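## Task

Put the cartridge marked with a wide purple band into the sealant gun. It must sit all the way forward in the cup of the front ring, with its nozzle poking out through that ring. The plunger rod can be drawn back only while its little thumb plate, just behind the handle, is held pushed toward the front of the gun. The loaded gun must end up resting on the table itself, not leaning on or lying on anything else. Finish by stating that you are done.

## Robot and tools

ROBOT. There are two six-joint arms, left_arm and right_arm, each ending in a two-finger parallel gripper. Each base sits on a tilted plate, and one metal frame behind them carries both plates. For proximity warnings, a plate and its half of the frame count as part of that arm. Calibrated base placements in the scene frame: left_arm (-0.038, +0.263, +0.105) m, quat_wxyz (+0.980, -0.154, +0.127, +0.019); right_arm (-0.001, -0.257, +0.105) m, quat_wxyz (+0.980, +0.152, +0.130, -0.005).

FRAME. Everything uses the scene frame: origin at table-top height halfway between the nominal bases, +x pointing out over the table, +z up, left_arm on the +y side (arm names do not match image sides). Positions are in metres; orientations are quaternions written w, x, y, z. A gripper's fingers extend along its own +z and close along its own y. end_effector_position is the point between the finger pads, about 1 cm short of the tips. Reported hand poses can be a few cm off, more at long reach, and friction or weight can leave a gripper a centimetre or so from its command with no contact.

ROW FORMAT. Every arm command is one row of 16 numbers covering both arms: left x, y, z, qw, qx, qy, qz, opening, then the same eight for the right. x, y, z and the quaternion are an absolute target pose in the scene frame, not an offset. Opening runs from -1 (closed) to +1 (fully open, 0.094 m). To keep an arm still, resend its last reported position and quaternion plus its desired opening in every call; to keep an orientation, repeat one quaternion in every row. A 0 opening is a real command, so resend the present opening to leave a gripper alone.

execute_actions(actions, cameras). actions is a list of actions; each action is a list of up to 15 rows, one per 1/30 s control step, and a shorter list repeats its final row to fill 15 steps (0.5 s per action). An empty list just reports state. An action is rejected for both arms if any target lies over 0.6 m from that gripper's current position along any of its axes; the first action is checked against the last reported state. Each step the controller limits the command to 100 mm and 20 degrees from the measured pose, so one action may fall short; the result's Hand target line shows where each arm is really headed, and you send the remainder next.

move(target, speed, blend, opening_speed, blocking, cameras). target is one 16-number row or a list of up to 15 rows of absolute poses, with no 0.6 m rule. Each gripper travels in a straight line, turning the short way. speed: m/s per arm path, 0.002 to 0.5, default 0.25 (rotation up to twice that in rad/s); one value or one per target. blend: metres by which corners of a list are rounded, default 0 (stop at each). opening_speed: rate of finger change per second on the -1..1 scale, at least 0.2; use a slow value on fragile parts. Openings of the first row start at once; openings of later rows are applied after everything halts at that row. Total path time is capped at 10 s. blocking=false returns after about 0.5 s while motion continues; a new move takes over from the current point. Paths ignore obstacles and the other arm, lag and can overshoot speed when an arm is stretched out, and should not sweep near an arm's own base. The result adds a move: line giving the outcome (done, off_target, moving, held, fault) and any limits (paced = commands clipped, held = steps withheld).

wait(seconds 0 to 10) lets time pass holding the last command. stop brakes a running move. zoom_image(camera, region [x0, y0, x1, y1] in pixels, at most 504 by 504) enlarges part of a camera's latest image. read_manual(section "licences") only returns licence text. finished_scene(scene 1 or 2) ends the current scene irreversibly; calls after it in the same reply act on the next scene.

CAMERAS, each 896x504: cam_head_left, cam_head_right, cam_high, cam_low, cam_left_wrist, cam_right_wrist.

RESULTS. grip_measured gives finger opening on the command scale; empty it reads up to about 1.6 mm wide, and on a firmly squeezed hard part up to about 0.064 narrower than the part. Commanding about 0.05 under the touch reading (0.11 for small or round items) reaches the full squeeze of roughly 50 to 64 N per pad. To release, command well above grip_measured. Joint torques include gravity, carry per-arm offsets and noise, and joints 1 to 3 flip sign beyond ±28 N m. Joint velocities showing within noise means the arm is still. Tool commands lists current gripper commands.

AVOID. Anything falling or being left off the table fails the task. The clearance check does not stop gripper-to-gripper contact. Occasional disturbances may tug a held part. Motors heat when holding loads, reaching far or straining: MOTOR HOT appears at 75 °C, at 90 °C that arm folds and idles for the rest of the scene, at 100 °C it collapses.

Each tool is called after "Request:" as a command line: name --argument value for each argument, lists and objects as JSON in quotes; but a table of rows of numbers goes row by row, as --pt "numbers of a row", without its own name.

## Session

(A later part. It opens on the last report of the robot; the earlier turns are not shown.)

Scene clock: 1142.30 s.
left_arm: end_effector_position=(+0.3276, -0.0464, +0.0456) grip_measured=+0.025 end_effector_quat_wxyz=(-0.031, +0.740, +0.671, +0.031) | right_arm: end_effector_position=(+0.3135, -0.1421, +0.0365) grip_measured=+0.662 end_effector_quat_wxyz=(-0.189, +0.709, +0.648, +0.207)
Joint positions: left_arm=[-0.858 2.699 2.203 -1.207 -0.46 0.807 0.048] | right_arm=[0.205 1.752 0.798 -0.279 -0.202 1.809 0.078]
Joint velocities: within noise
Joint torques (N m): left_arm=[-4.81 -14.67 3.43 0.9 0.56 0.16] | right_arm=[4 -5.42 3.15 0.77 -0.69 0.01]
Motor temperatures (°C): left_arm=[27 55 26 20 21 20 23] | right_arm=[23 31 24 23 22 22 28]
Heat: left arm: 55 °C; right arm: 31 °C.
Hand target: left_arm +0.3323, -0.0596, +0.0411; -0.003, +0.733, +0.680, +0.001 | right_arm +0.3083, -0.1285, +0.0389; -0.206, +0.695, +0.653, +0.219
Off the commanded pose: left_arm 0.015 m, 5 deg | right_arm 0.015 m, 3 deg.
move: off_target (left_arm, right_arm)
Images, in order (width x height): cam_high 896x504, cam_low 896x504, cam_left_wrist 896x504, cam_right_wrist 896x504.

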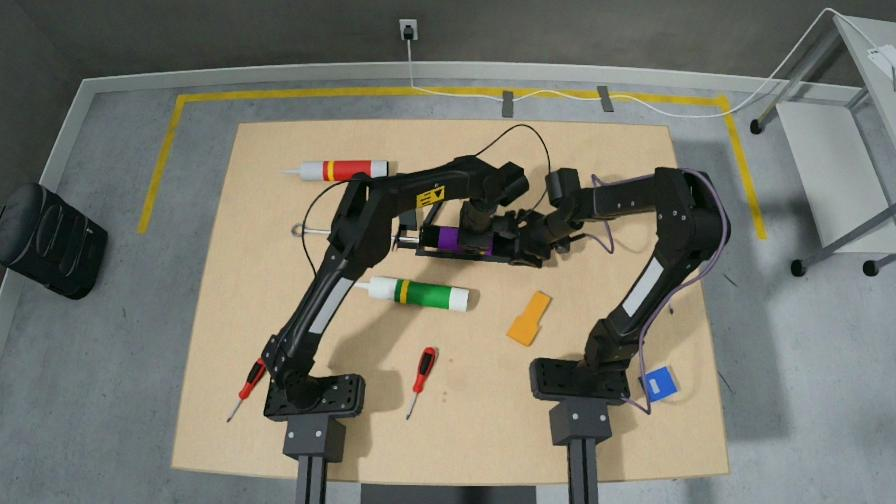

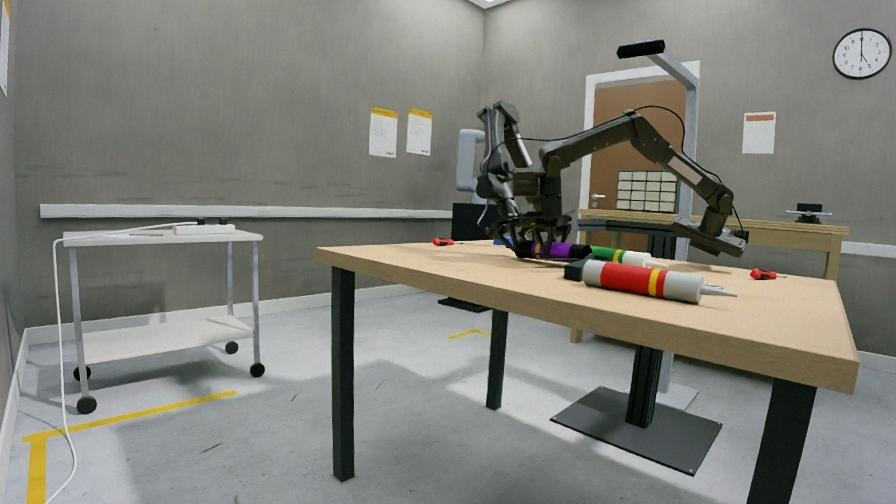

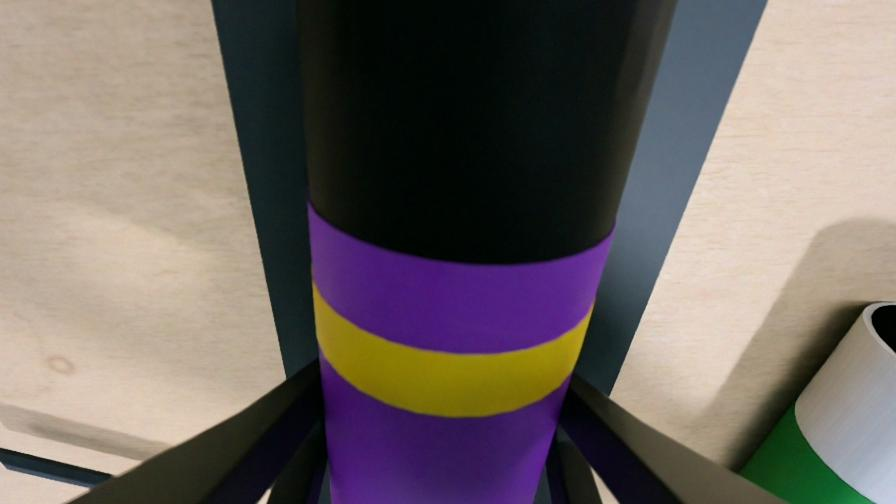

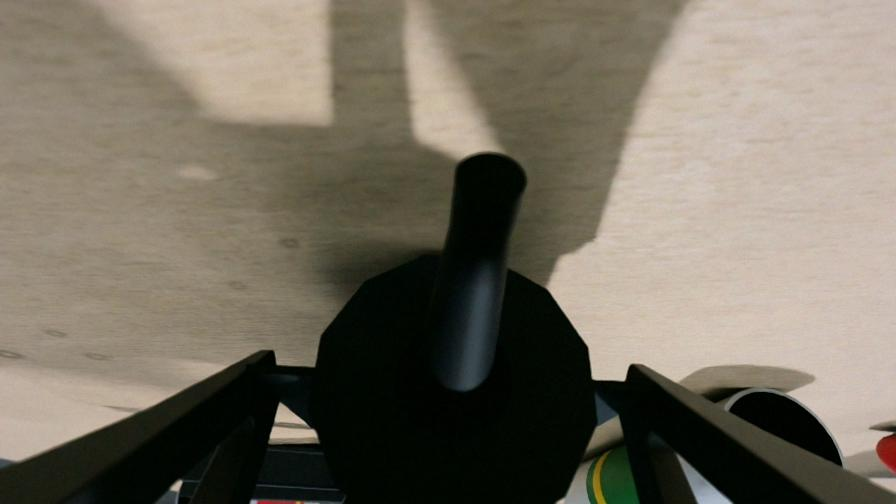

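Request:
move --pt "0.332 -0.060 0.043 0 0.7325 0.6807 0 0.15 0.3085 -0.128 0.0386 -0.2059 0.6952 0.6529 0.2191 0.45" --speed 0.03 --opening_speed 0.25 --cameras '["cam_high","cam_low","cam_right_wrist","cam_left_wrist"]'

Request:
zoom_image --camera "cam_low" --region '[490, 200, 610, 280]'

Request:
zoom_image --camera "cam_high" --region '[400, 190, 540, 280]'

Scene clock: 1154.47 s.
left_arm: end_effector_position=(+0.3278, -0.0517, +0.0460) grip_measured=+0.148 end_effector_quat_wxyz=(-0.023, +0.740, +0.672, +0.021) | right_arm: end_effector_position=(+0.3133, -0.1422, +0.0363) grip_measured=+0.662 end_effector_quat_wxyz=(-0.189, +0.709, +0.648, +0.206)
Joint positions: left_arm=[-0.858 2.697 2.203 -1.19 -0.439 0.813 0.054] | right_arm=[0.205 1.752 0.798 -0.279 -0.202 1.809 0.078]
Joint velocities: within noise
Joint torques (N m): left_arm=[-5.04 -15.05 3.34 0.74 0.39 0.09] | right_arm=[4.01 -5.45 3.15 0.76 -0.7 0.01]
Motor temperatures (°C): left_arm=[27 49 26 20 21 20 23] | right_arm=[23 32 24 23 22 22 28]
Heat: left arm: 49 °C; right arm: 32 °C.
Hand target: left_arm +0.3322, -0.0599, +0.0436; -0.002, +0.733, +0.681, +0.001 | right_arm +0.3082, -0.1285, +0.0389; -0.206, +0.695, +0.653, +0.219
Off the commanded pose: left_arm 0.010 m, 4 deg | right_arm 0.015 m, 3 deg.
move: off_target (left_arm, right_arm)
Images, in order (width x height): cam_high 896x504, cam_low 896x504, cam_left_wrist 896x504, cam_right_wrist 896x504.

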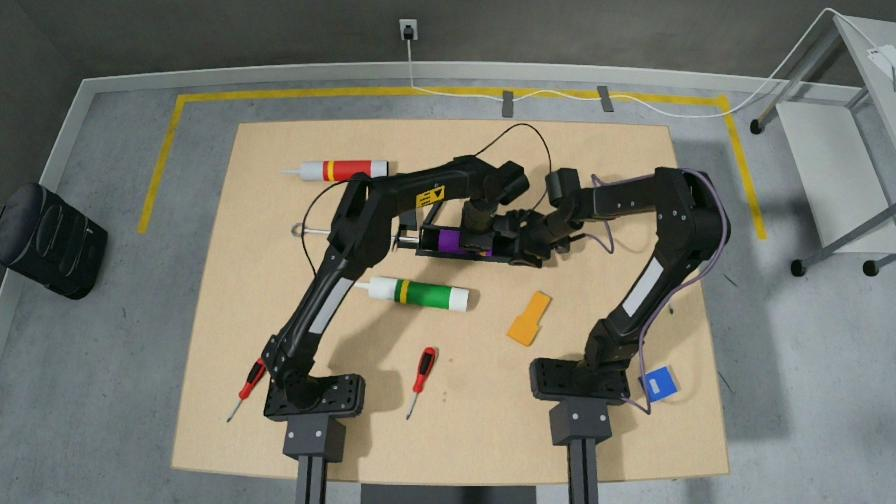

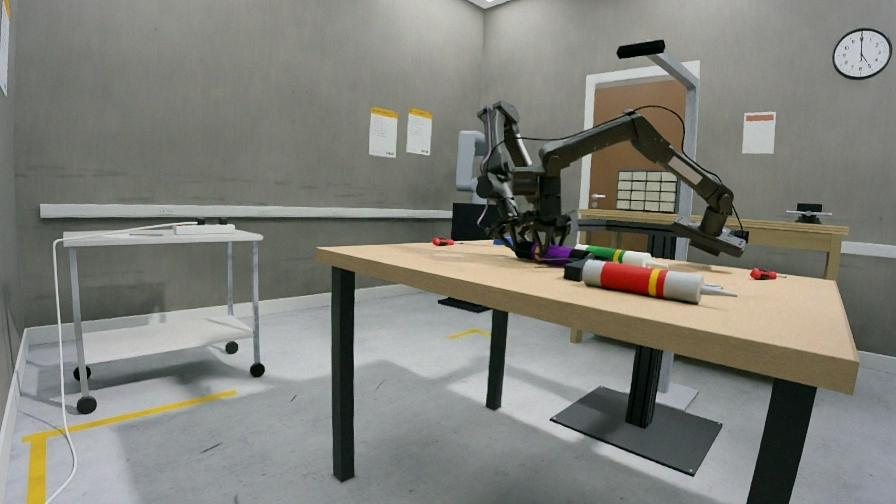

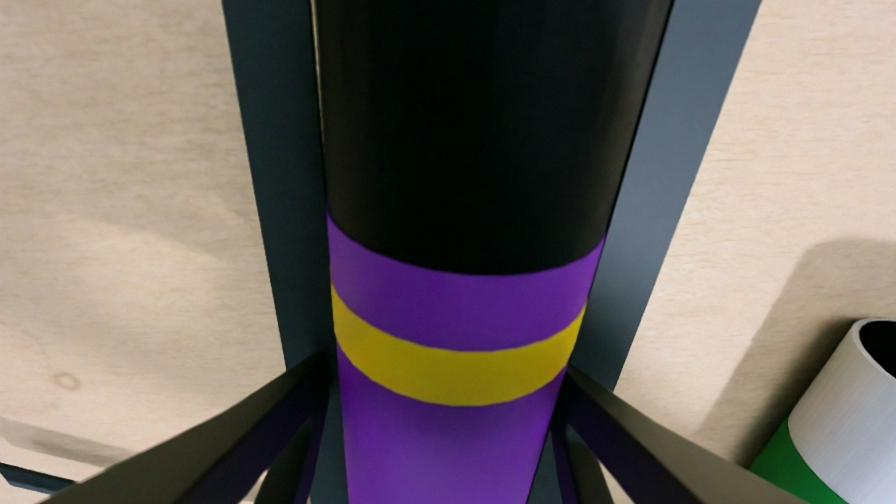

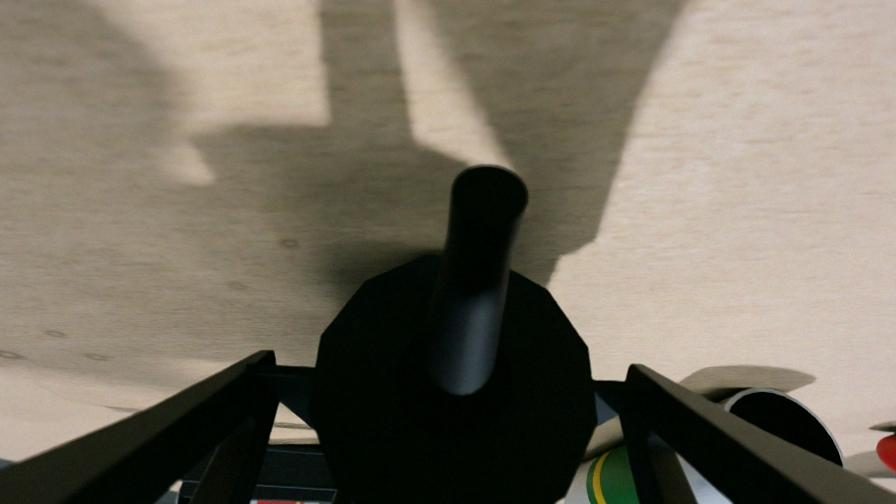

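Scaled by 4.200 from the camera's 896x504 image, which has a finer 1280x720 frame.

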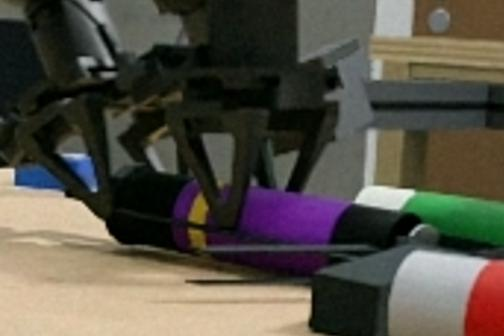

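Scaled by 3.600 from the camera's 896x504 image, which has a finer 1280x720 frame.

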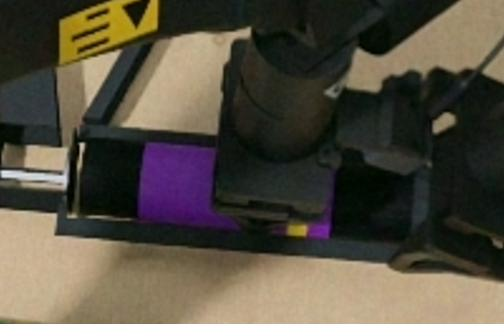

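Request:
move --pt "0.331 -0.056 0.056 0 0.7325 0.6807 0 0.35 0.3085 -0.128 0.0386 -0.2059 0.6952 0.6529 0.2191 0.45" --pt "0.331 -0.050 0.12 0 0.7325 0.6807 0 0.45 0.3085 -0.128 0.0386 -0.2059 0.6952 0.6529 0.2191 0.45" --speed 0.05 --opening_speed 0.3 --cameras '["cam_high","cam_low","cam_right_wrist","cam_left_wrist"]'

Request:
zoom_image --camera "cam_high" --region '[400, 190, 540, 280]'

Scene clock: 1166.27 s.
left_arm: end_effector_position=(+0.3297, -0.0411, +0.0966) grip_measured=+0.448 end_effector_quat_wxyz=(-0.024, +0.735, +0.678, +0.007) | right_arm: end_effector_position=(+0.3135, -0.1413, +0.0369) grip_measured=+0.662 end_effector_quat_wxyz=(-0.191, +0.708, +0.647, +0.208)
Joint positions: left_arm=[-0.873 2.625 2.272 -1.34 -0.41 0.783 0.068] | right_arm=[0.205 1.752 0.798 -0.278 -0.208 1.809 0.078]
Joint velocities: within noise
Joint torques (N m): left_arm=[-7.97 -16.53 6.83 0.03 0.16 -0.11] | right_arm=[4.01 -5.46 3.14 0.76 -0.64 0.01]
Motor temperatures (°C): left_arm=[27 50 27 20 21 20 22] | right_arm=[23 32 24 23 22 22 28]
Heat: left arm: 50 °C; right arm: 32 °C.
Hand target: left_arm +0.3306, -0.0496, +0.1197; +0.000, +0.733, +0.681, +0.000 | right_arm +0.3082, -0.1285, +0.0388; -0.206, +0.695, +0.653, +0.219
Off the commanded pose: left_arm 0.025 m, 3 deg | right_arm 0.014 m, 3 deg.
move: off_target (left_arm, right_arm); target 2's new opening was sent with left_arm's hand 0.025 m and 3 deg from that target
Images, in order (width x height): cam_high 896x504, cam_low 896x504, cam_left_wrist 896x504, cam_right_wrist 896x504.

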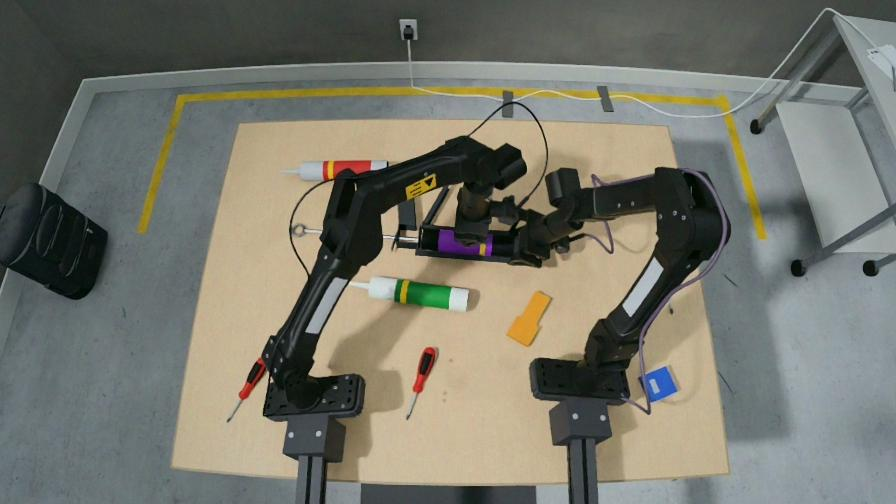

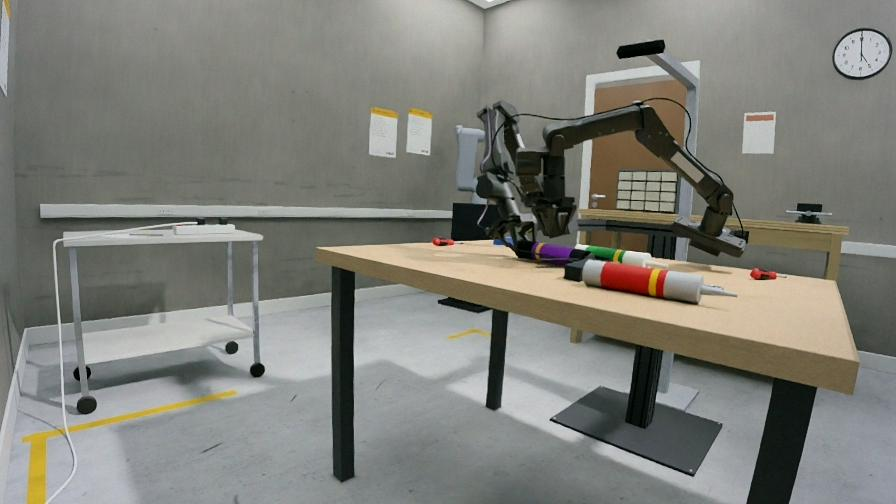

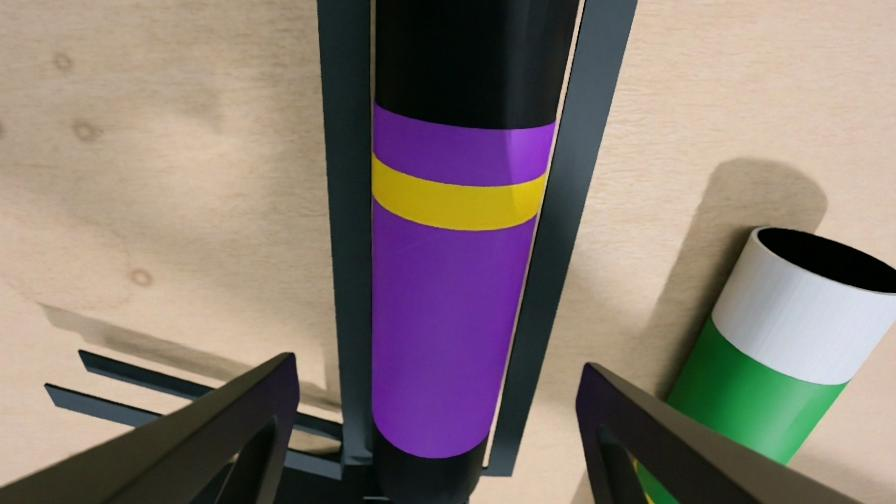

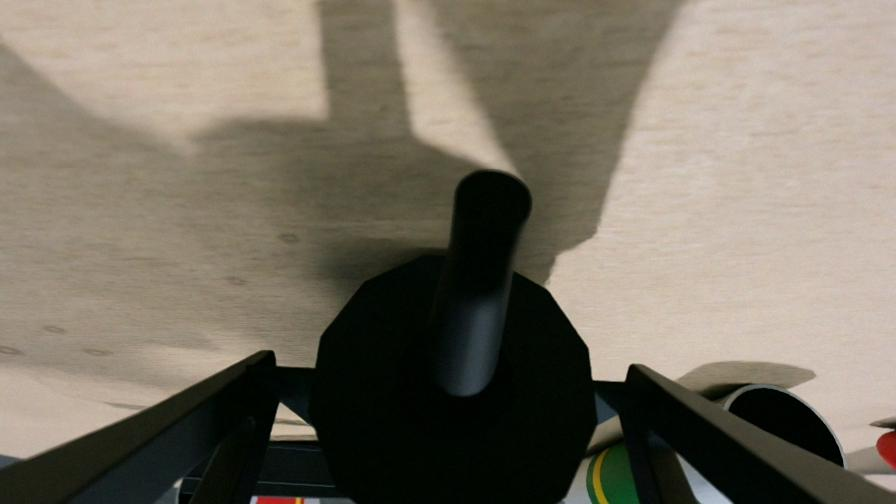

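Scaled by 3.600 from the camera's 896x504 image, which has a finer 1280x720 frame.

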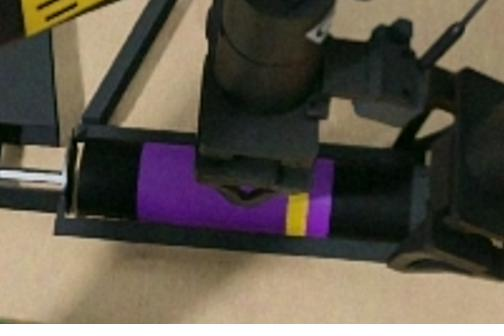

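Request:
move --pt "0.33 0.03 0.18 0 0.7325 0.6807 0 0.45 0.3085 -0.128 0.0386 -0.2059 0.6952 0.6529 0.2191 0.45" --pt "0.30 0.25 0.22 0 0.3827 0.9239 0 0.45 0.3085 -0.128 0.0386 -0.2059 0.6952 0.6529 0.2191 0.45" --speed 0.2 --blend 0.04 --cameras '["cam_high","cam_low","cam_head_left"]'

Request:
zoom_image --camera "cam_high" --region '[400, 190, 580, 290]'

Request:
zoom_image --camera "cam_low" --region '[490, 200, 610, 280]'

Request:
zoom_image --camera "cam_head_left" --region '[320, 130, 540, 230]'

Scene clock: 1177.90 s.
left_arm: end_effector_position=(+0.3075, +0.2473, +0.2199) grip_measured=+0.448 end_effector_quat_wxyz=(+0.006, +0.389, +0.921, +0.007) | right_arm: end_effector_position=(+0.3135, -0.1413, +0.0369) grip_measured=+0.662 end_effector_quat_wxyz=(-0.191, +0.708, +0.647, +0.208)
Joint positions: left_arm=[-0.472 1.608 1.51 -1.36 -0.404 0.39 0.068] | right_arm=[0.205 1.752 0.798 -0.278 -0.208 1.809 0.078]
Joint velocities: within noise
Joint torques (N m): left_arm=[-2.4 -9.16 3.79 0.16 0.15 -0.12] | right_arm=[4.03 -5.46 3.15 0.76 -0.64 0.01]
Motor temperatures (°C): left_arm=[27 50 27 20 21 20 22] | right_arm=[23 32 24 23 22 22 28]
Heat: left arm: 50 °C; right arm: 32 °C.
Hand target: left_arm +0.3001, +0.2499, +0.2199; +0.000, +0.383, +0.924, +0.000 | right_arm +0.3083, -0.1285, +0.0389; -0.206, +0.695, +0.653, +0.219
Off the commanded pose: left_arm 0.008 m, 1 deg | right_arm 0.014 m, 3 deg.
move: off_target (right_arm)
Images, in order (width x height): cam_head_left 896x504, cam_high 896x504, cam_low 896x504.

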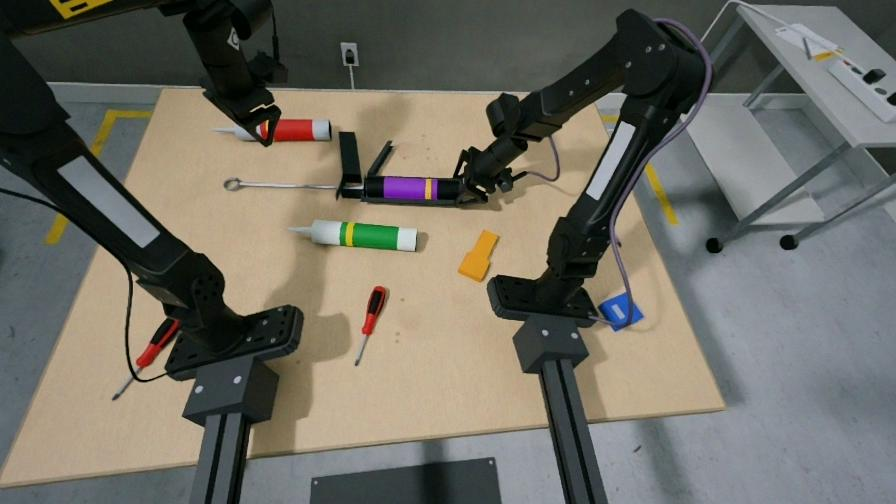

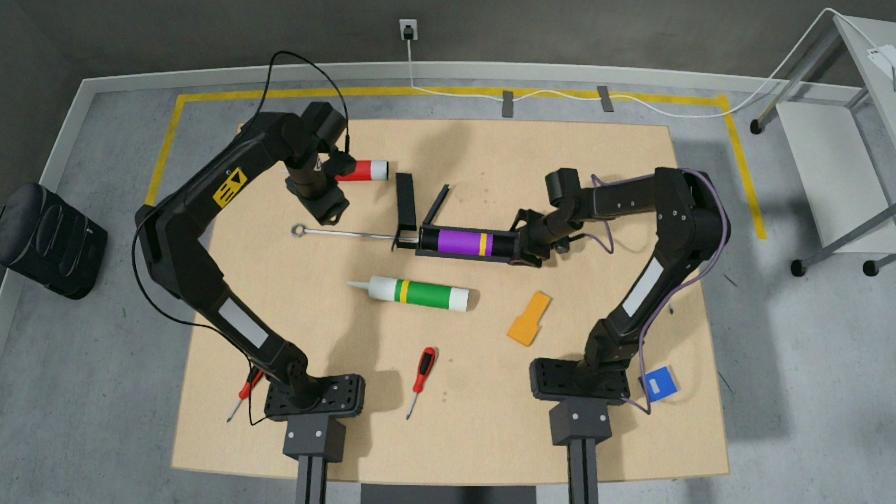

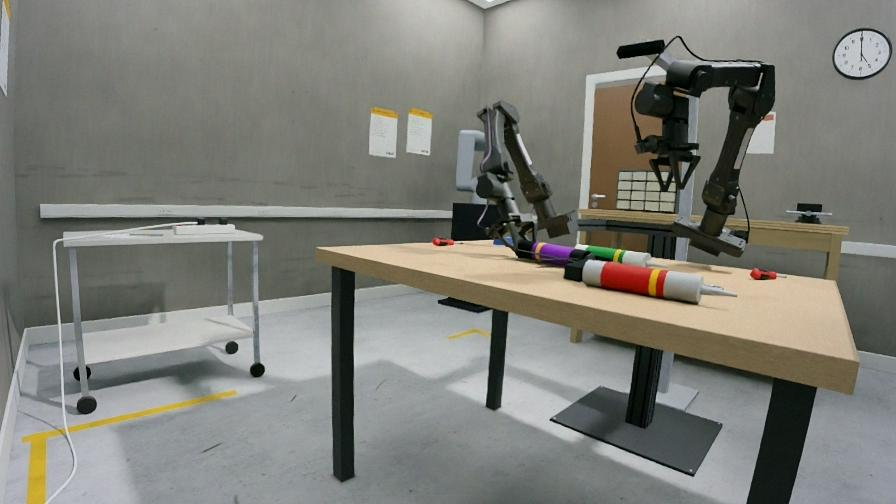

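Scaled by 2.800 from the camera's 896x504 image, which has a finer 1280x720 frame.

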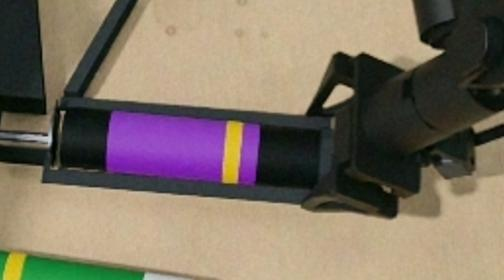

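Scaled by 4.200 from the camera's 896x504 image, which has a finer 1280x720 frame.

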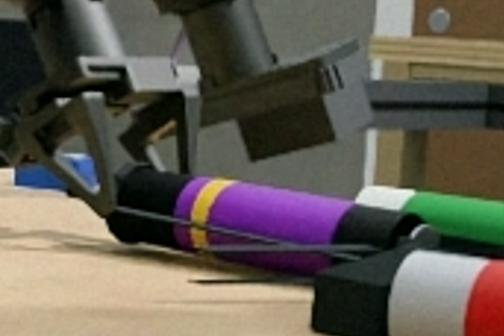

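Scaled by 2.291 from the camera's 896x504 image, which has a finer 1280x720 frame.

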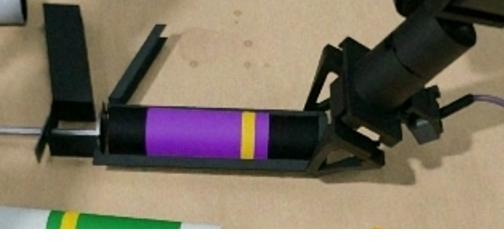

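Request:
move --pt "0.30 0.25 0.22 0 0.3827 0.9239 0 0.45 0.3085 -0.133 0.030 -0.2059 0.6952 0.6529 0.2191 0.45" --speed 0.03 --cameras '["cam_low","cam_right_wrist"]'

Request:
zoom_image --camera "cam_low" --region '[490, 200, 610, 280]'

Scene clock: 1186.50 s.
left_arm: end_effector_position=(+0.3074, +0.2472, +0.2199) grip_measured=+0.448 end_effector_quat_wxyz=(+0.006, +0.388, +0.921, +0.006) | right_arm: end_effector_position=(+0.3136, -0.1406, +0.0336) grip_measured=+0.662 end_effector_quat_wxyz=(-0.197, +0.708, +0.645, +0.211)
Joint positions: left_arm=[-0.472 1.608 1.51 -1.36 -0.403 0.389 0.068] | right_arm=[0.196 1.767 0.798 -0.266 -0.223 1.803 0.078]
Joint velocities: within noise
Joint torques (N m): left_arm=[-2.37 -9.17 3.79 0.16 0.14 -0.12] | right_arm=[2.58 -5 2.52 0.86 -0.6 -0.18]
Motor temperatures (°C): left_arm=[26 47 27 20 21 20 21] | right_arm=[23 32 24 23 22 22 28]
Heat: left arm: 47 °C; right arm: 32 °C.
Hand target: left_arm +0.3001, +0.2499, +0.2199; +0.000, +0.383, +0.924, +0.000 | right_arm +0.3084, -0.1333, +0.0304; -0.206, +0.695, +0.653, +0.219
Off the commanded pose: left_arm 0.008 m, 1 deg | right_arm 0.010 m, 2 deg.
move: done
Images, in order (width x height): cam_low 896x504, cam_right_wrist 896x504.

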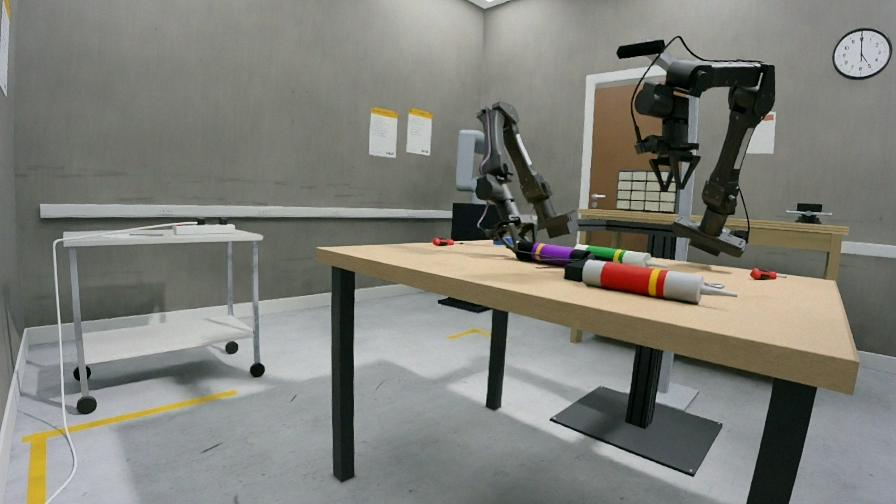

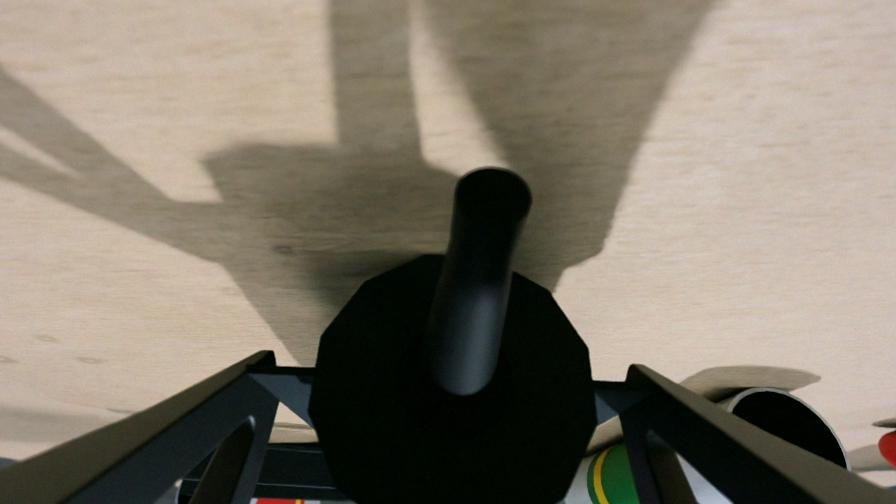

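Scaled by 4.200 from the camera's 896x504 image, which has a finer 1280x720 frame.

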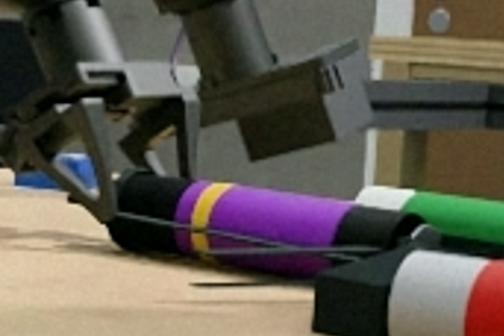

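Request:
move --pt "0.30 0.25 0.22 0 0.3827 0.9239 0 0.45 0.3085 -0.135 0.020 -0.2059 0.6952 0.6529 0.2191 0.45" --speed 0.03 --cameras '["cam_low","cam_right_wrist"]'

Request:
zoom_image --camera "cam_low" --region '[490, 200, 610, 280]'

Scene clock: 1194.73 s.
left_arm: end_effector_position=(+0.3074, +0.2472, +0.2199) grip_measured=+0.448 end_effector_quat_wxyz=(+0.006, +0.388, +0.921, +0.006) | right_arm: end_effector_position=(+0.3145, -0.1391, +0.0325) grip_measured=+0.662 end_effector_quat_wxyz=(-0.208, +0.703, +0.643, +0.221)
Joint positions: left_arm=[-0.472 1.608 1.51 -1.36 -0.403 0.389 0.068] | right_arm=[0.18 1.779 0.798 -0.254 -0.26 1.786 0.078]
Joint velocities: within noise
Joint torques (N m): left_arm=[-2.39 -9.16 3.81 0.16 0.14 -0.11] | right_arm=[2.37 -3.63 2.02 1.06 -0.32 -0.19]
Motor temperatures (°C): left_arm=[26 45 26 20 21 20 21] | right_arm=[23 32 24 23 22 22 28]
Heat: left arm: 45 °C; right arm: 32 °C.
Hand target: left_arm +0.3001, +0.2500, +0.2199; +0.000, +0.383, +0.924, +0.000 | right_arm +0.3081, -0.1354, +0.0209; -0.206, +0.695, +0.653, +0.219
Off the commanded pose: left_arm 0.008 m, 1 deg | right_arm 0.014 m, 1 deg.
move: off_target (right_arm)
Images, in order (width x height): cam_low 896x504, cam_right_wrist 896x504.

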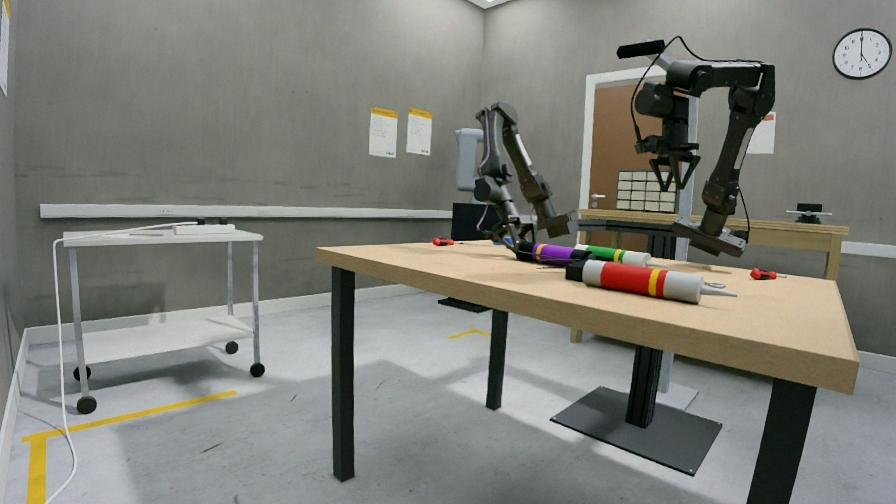

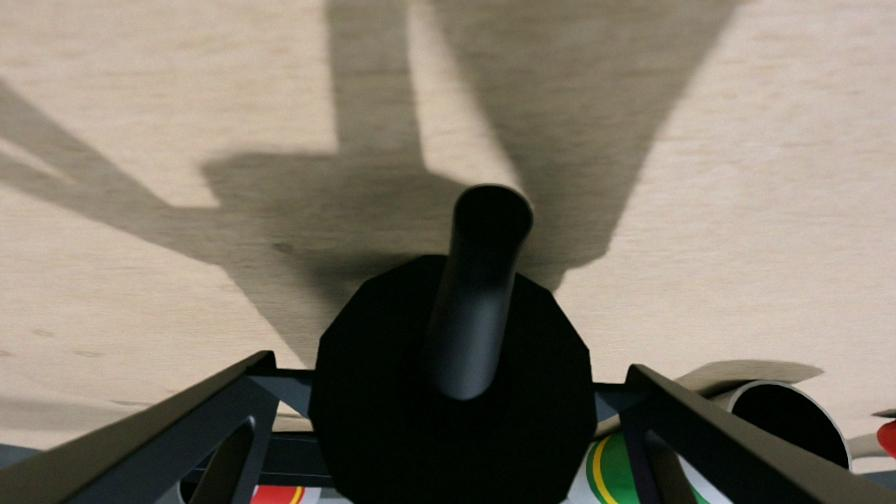

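Scaled by 4.200 from the camera's 896x504 image, which has a finer 1280x720 frame.

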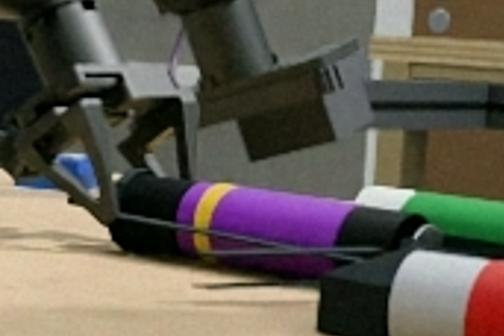

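Request:
move --pt "0.30 0.25 0.22 0 0.3827 0.9239 0 0.45 0.3085 -0.135 0.025 -0.2059 0.6952 0.6529 0.2191 0.45" --pt "0.30 0.25 0.22 0 0.3827 0.9239 0 0.45 0.3085 -0.135 0.025 -0.2059 0.6952 0.6529 0.2191 0.72" --speed 0.03 --opening_speed 0.25 --cameras '["cam_low","cam_high","cam_right_wrist"]'

Request:
zoom_image --camera "cam_low" --region '[490, 200, 750, 300]'

Scene clock: 1206.93 s.
left_arm: end_effector_position=(+0.3073, +0.2471, +0.2199) grip_measured=+0.448 end_effector_quat_wxyz=(+0.006, +0.388, +0.921, +0.006) | right_arm: end_effector_position=(+0.3149, -0.1385, +0.0313) grip_measured=+0.718 end_effector_quat_wxyz=(-0.207, +0.701, +0.645, +0.223)
Joint positions: left_arm=[-0.472 1.608 1.51 -1.36 -0.403 0.389 0.068] | right_arm=[0.18 1.784 0.798 -0.247 -0.26 1.78 0.081]
Joint velocities: within noise
Joint torques (N m): left_arm=[-2.37 -9.16 3.77 0.16 0.14 -0.11] | right_arm=[2.92 -5.2 2.21 0.8 -0.26 -0.08]
Motor temperatures (°C): left_arm=[26 44 26 20 21 20 21] | right_arm=[23 31 24 24 22 22 28]
Heat: left arm: 44 °C; right arm: 31 °C.
Hand target: left_arm +0.3001, +0.2499, +0.2199; +0.000, +0.383, +0.924, +0.000 | right_arm +0.3085, -0.1352, +0.0253; -0.206, +0.695, +0.653, +0.219
Off the commanded pose: left_arm 0.008 m, 1 deg | right_arm 0.010 m, 1 deg.
move: done
Images, in order (width x height): cam_high 896x504, cam_low 896x504, cam_right_wrist 896x504.

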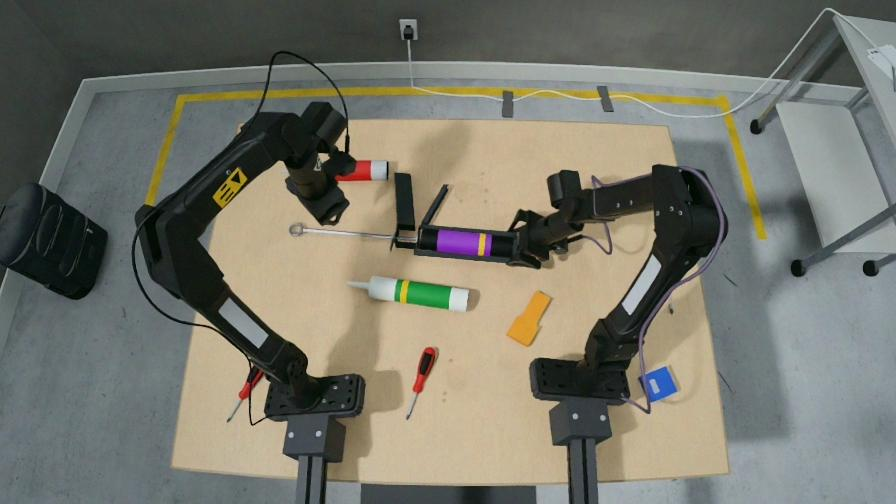

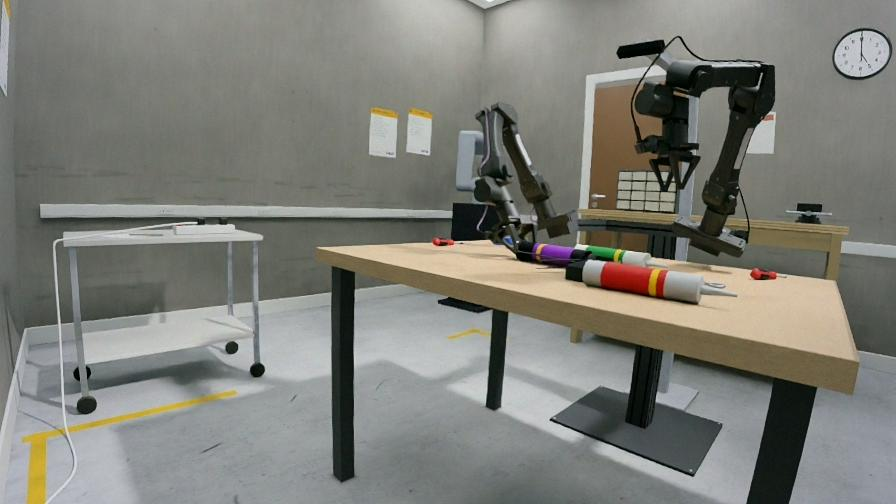

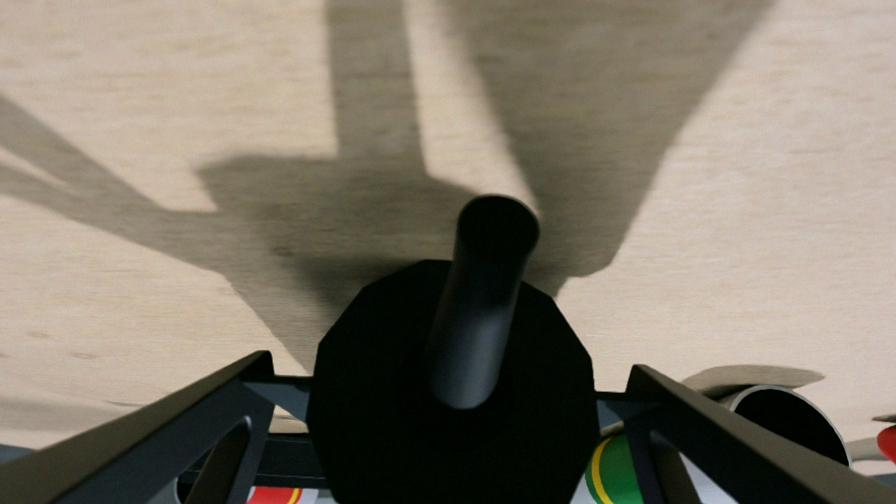

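Scaled by 1.938 from the camera's 896x504 image, which has a finer 1280x720 frame.

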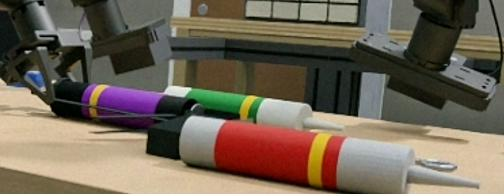

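Request:
move --pt "0.30 0.25 0.22 0 0.3827 0.9239 0 0.45 0.3085 -0.137 0.0275 -0.2059 0.6952 0.6529 0.2191 0.92" --pt "0.30 0.25 0.22 0 0.3827 0.9239 0 0.45 0.2945 -0.192 0.115 -0.2059 0.6952 0.6529 0.2191 0.92" --pt "0.30 0.25 0.22 0 0.3827 0.9239 0 0.45 0.28 -0.24 0.2 -0.2059 0.6952 0.6529 0.2191 0.92" --speed '[0.05,0.08,0.2]' --opening_speed 0.5 --cameras '["cam_low","cam_high","cam_right_wrist","cam_head_left"]'

Request:
zoom_image --camera "cam_high" --region '[400, 190, 600, 300]'

Request:
zoom_image --camera "cam_low" --region '[480, 200, 740, 300]'

Scene clock: 1225.17 s.
left_arm: end_effector_position=(+0.3073, +0.2471, +0.2199) grip_measured=+0.448 end_effector_quat_wxyz=(+0.006, +0.388, +0.922, +0.006) | right_arm: end_effector_position=(+0.2768, -0.2386, +0.1904) grip_measured=+0.918 end_effector_quat_wxyz=(-0.207, +0.698, +0.653, +0.208)
Joint positions: left_arm=[-0.472 1.608 1.51 -1.36 -0.403 0.389 0.068] | right_arm=[0.021 1.234 1.027 -1.097 -0.289 1.607 0.09]
Joint velocities: within noise
Joint torques (N m): left_arm=[-2.39 -9.17 3.75 0.16 0.13 -0.12] | right_arm=[0.83 -5.12 8.62 0.04 -0.5 -0.06]
Motor temperatures (°C): left_arm=[25 43 26 20 21 20 21] | right_arm=[23 31 24 23 21 22 27]
Heat: left arm: 43 °C; right arm: 31 °C.
Hand target: left_arm +0.3001, +0.2499, +0.2199; +0.000, +0.383, +0.924, +0.000 | right_arm +0.2800, -0.2399, +0.1999; -0.206, +0.695, +0.653, +0.219
Off the commanded pose: left_arm 0.008 m, 1 deg | right_arm 0.010 m, 1 deg.
move: done
Images, in order (width x height): cam_head_left 896x504, cam_high 896x504, cam_low 896x504, cam_right_wrist 896x504.

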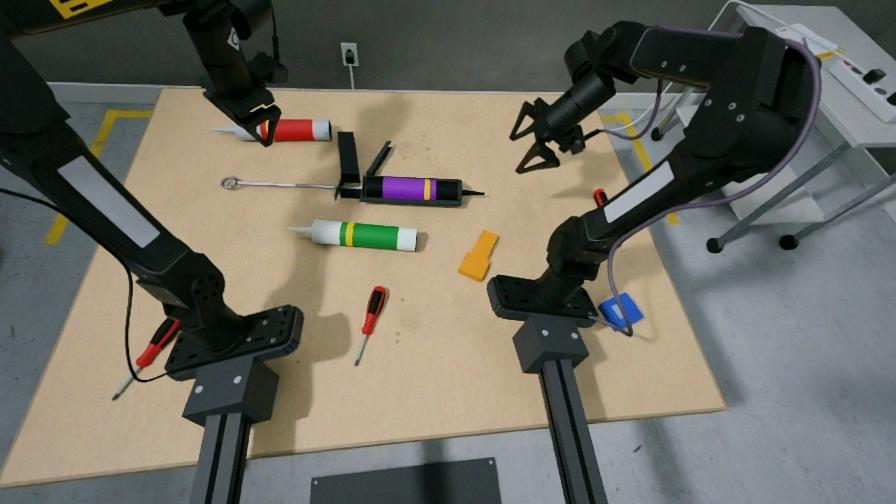

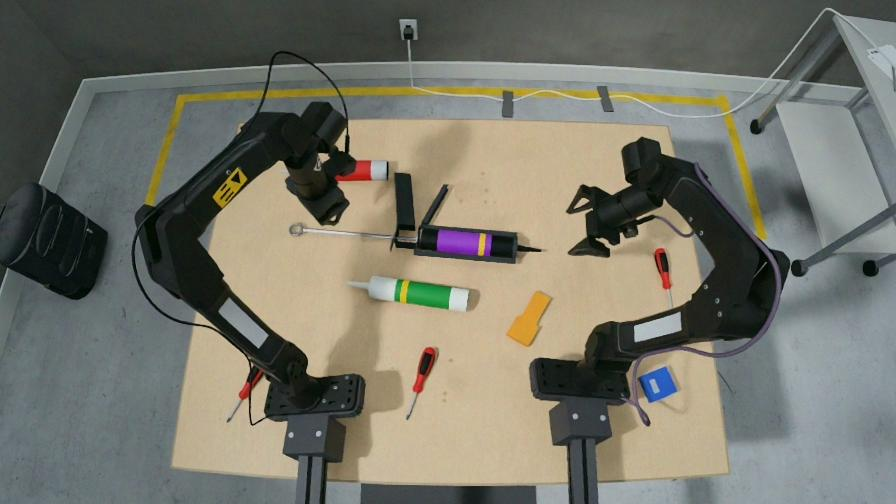

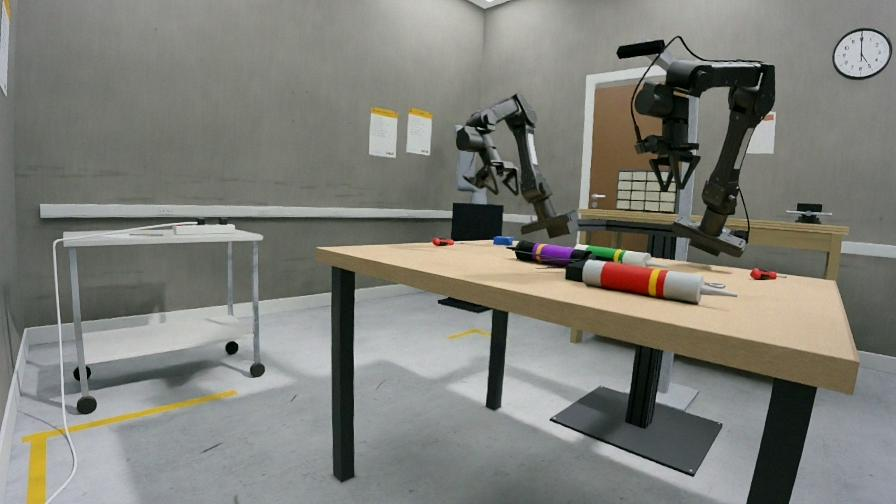

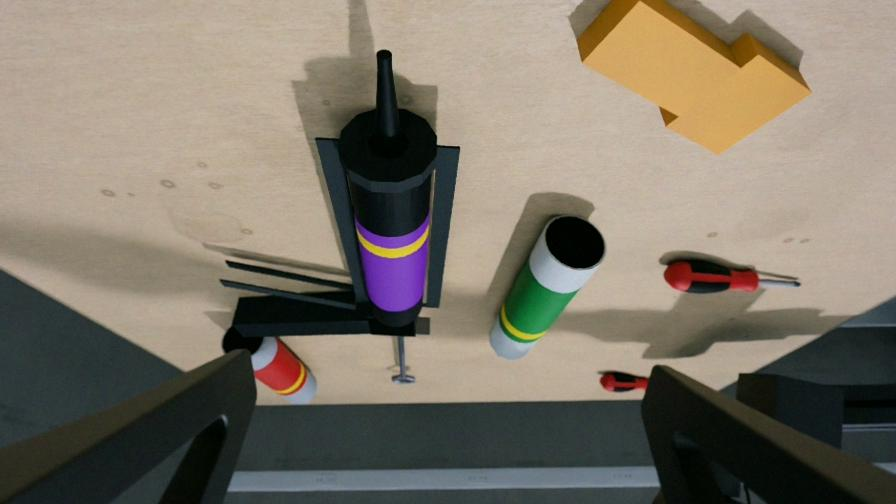

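Scaled by 2.520 from the camera's 896x504 image, which has a finer 1280x720 frame.

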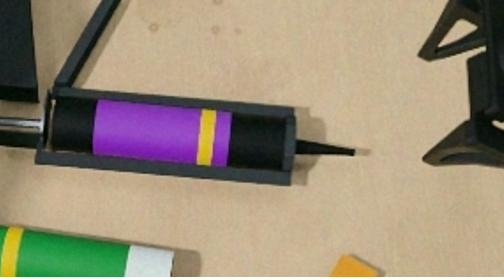

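Scaled by 1.938 from the camera's 896x504 image, which has a finer 1280x720 frame.

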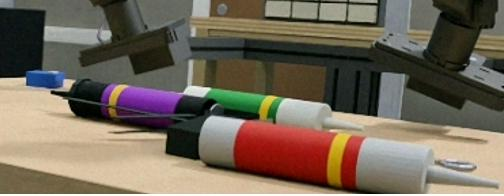

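Request:
zoom_image --camera "cam_right_wrist" --region '[200, 20, 520, 400]'

Request:
zoom_image --camera "cam_high" --region '[340, 140, 460, 260]'

Request:
zoom_image --camera "cam_low" --region '[550, 230, 650, 300]'

Request:
zoom_image --camera "cam_head_left" --region '[280, 100, 500, 220]'

Scaled by 1.326 from the camera's 896x504 image, which has a finer 1280x720 frame.

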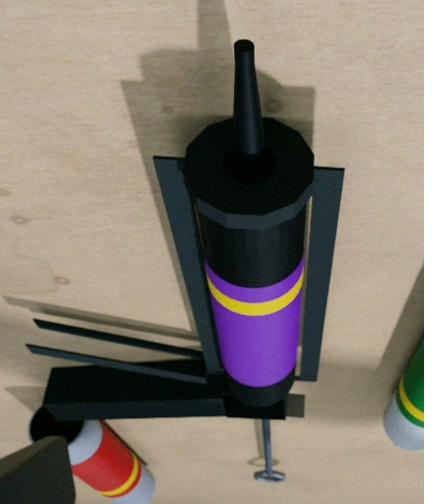

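Scaled by 4.200 from the camera's 896x504 image, which has a finer 1280x720 frame.

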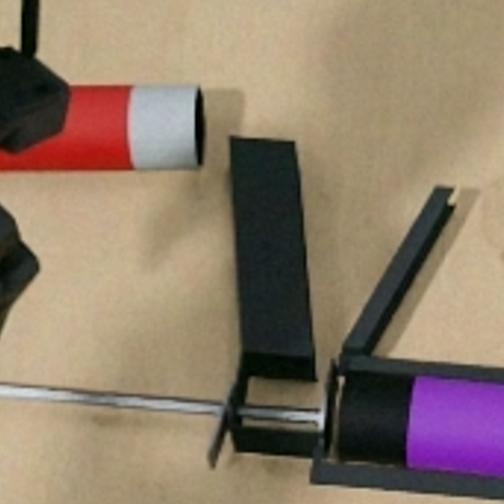

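Scaled by 5.040 from the camera's 896x504 image, which has a finer 1280x720 frame.

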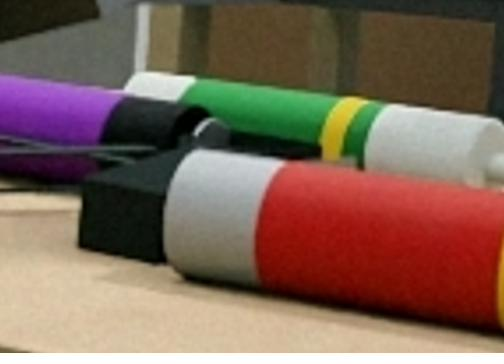

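Scaled by 2.291 from the camera's 896x504 image, which has a finer 1280x720 frame.

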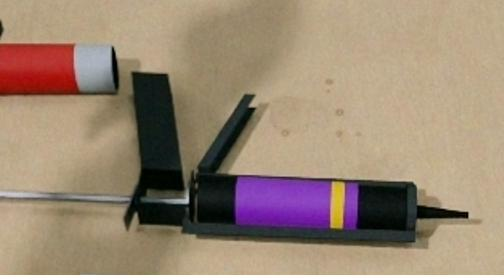

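Request:
finished_scene --scene 2

The scene is finished: the task was done.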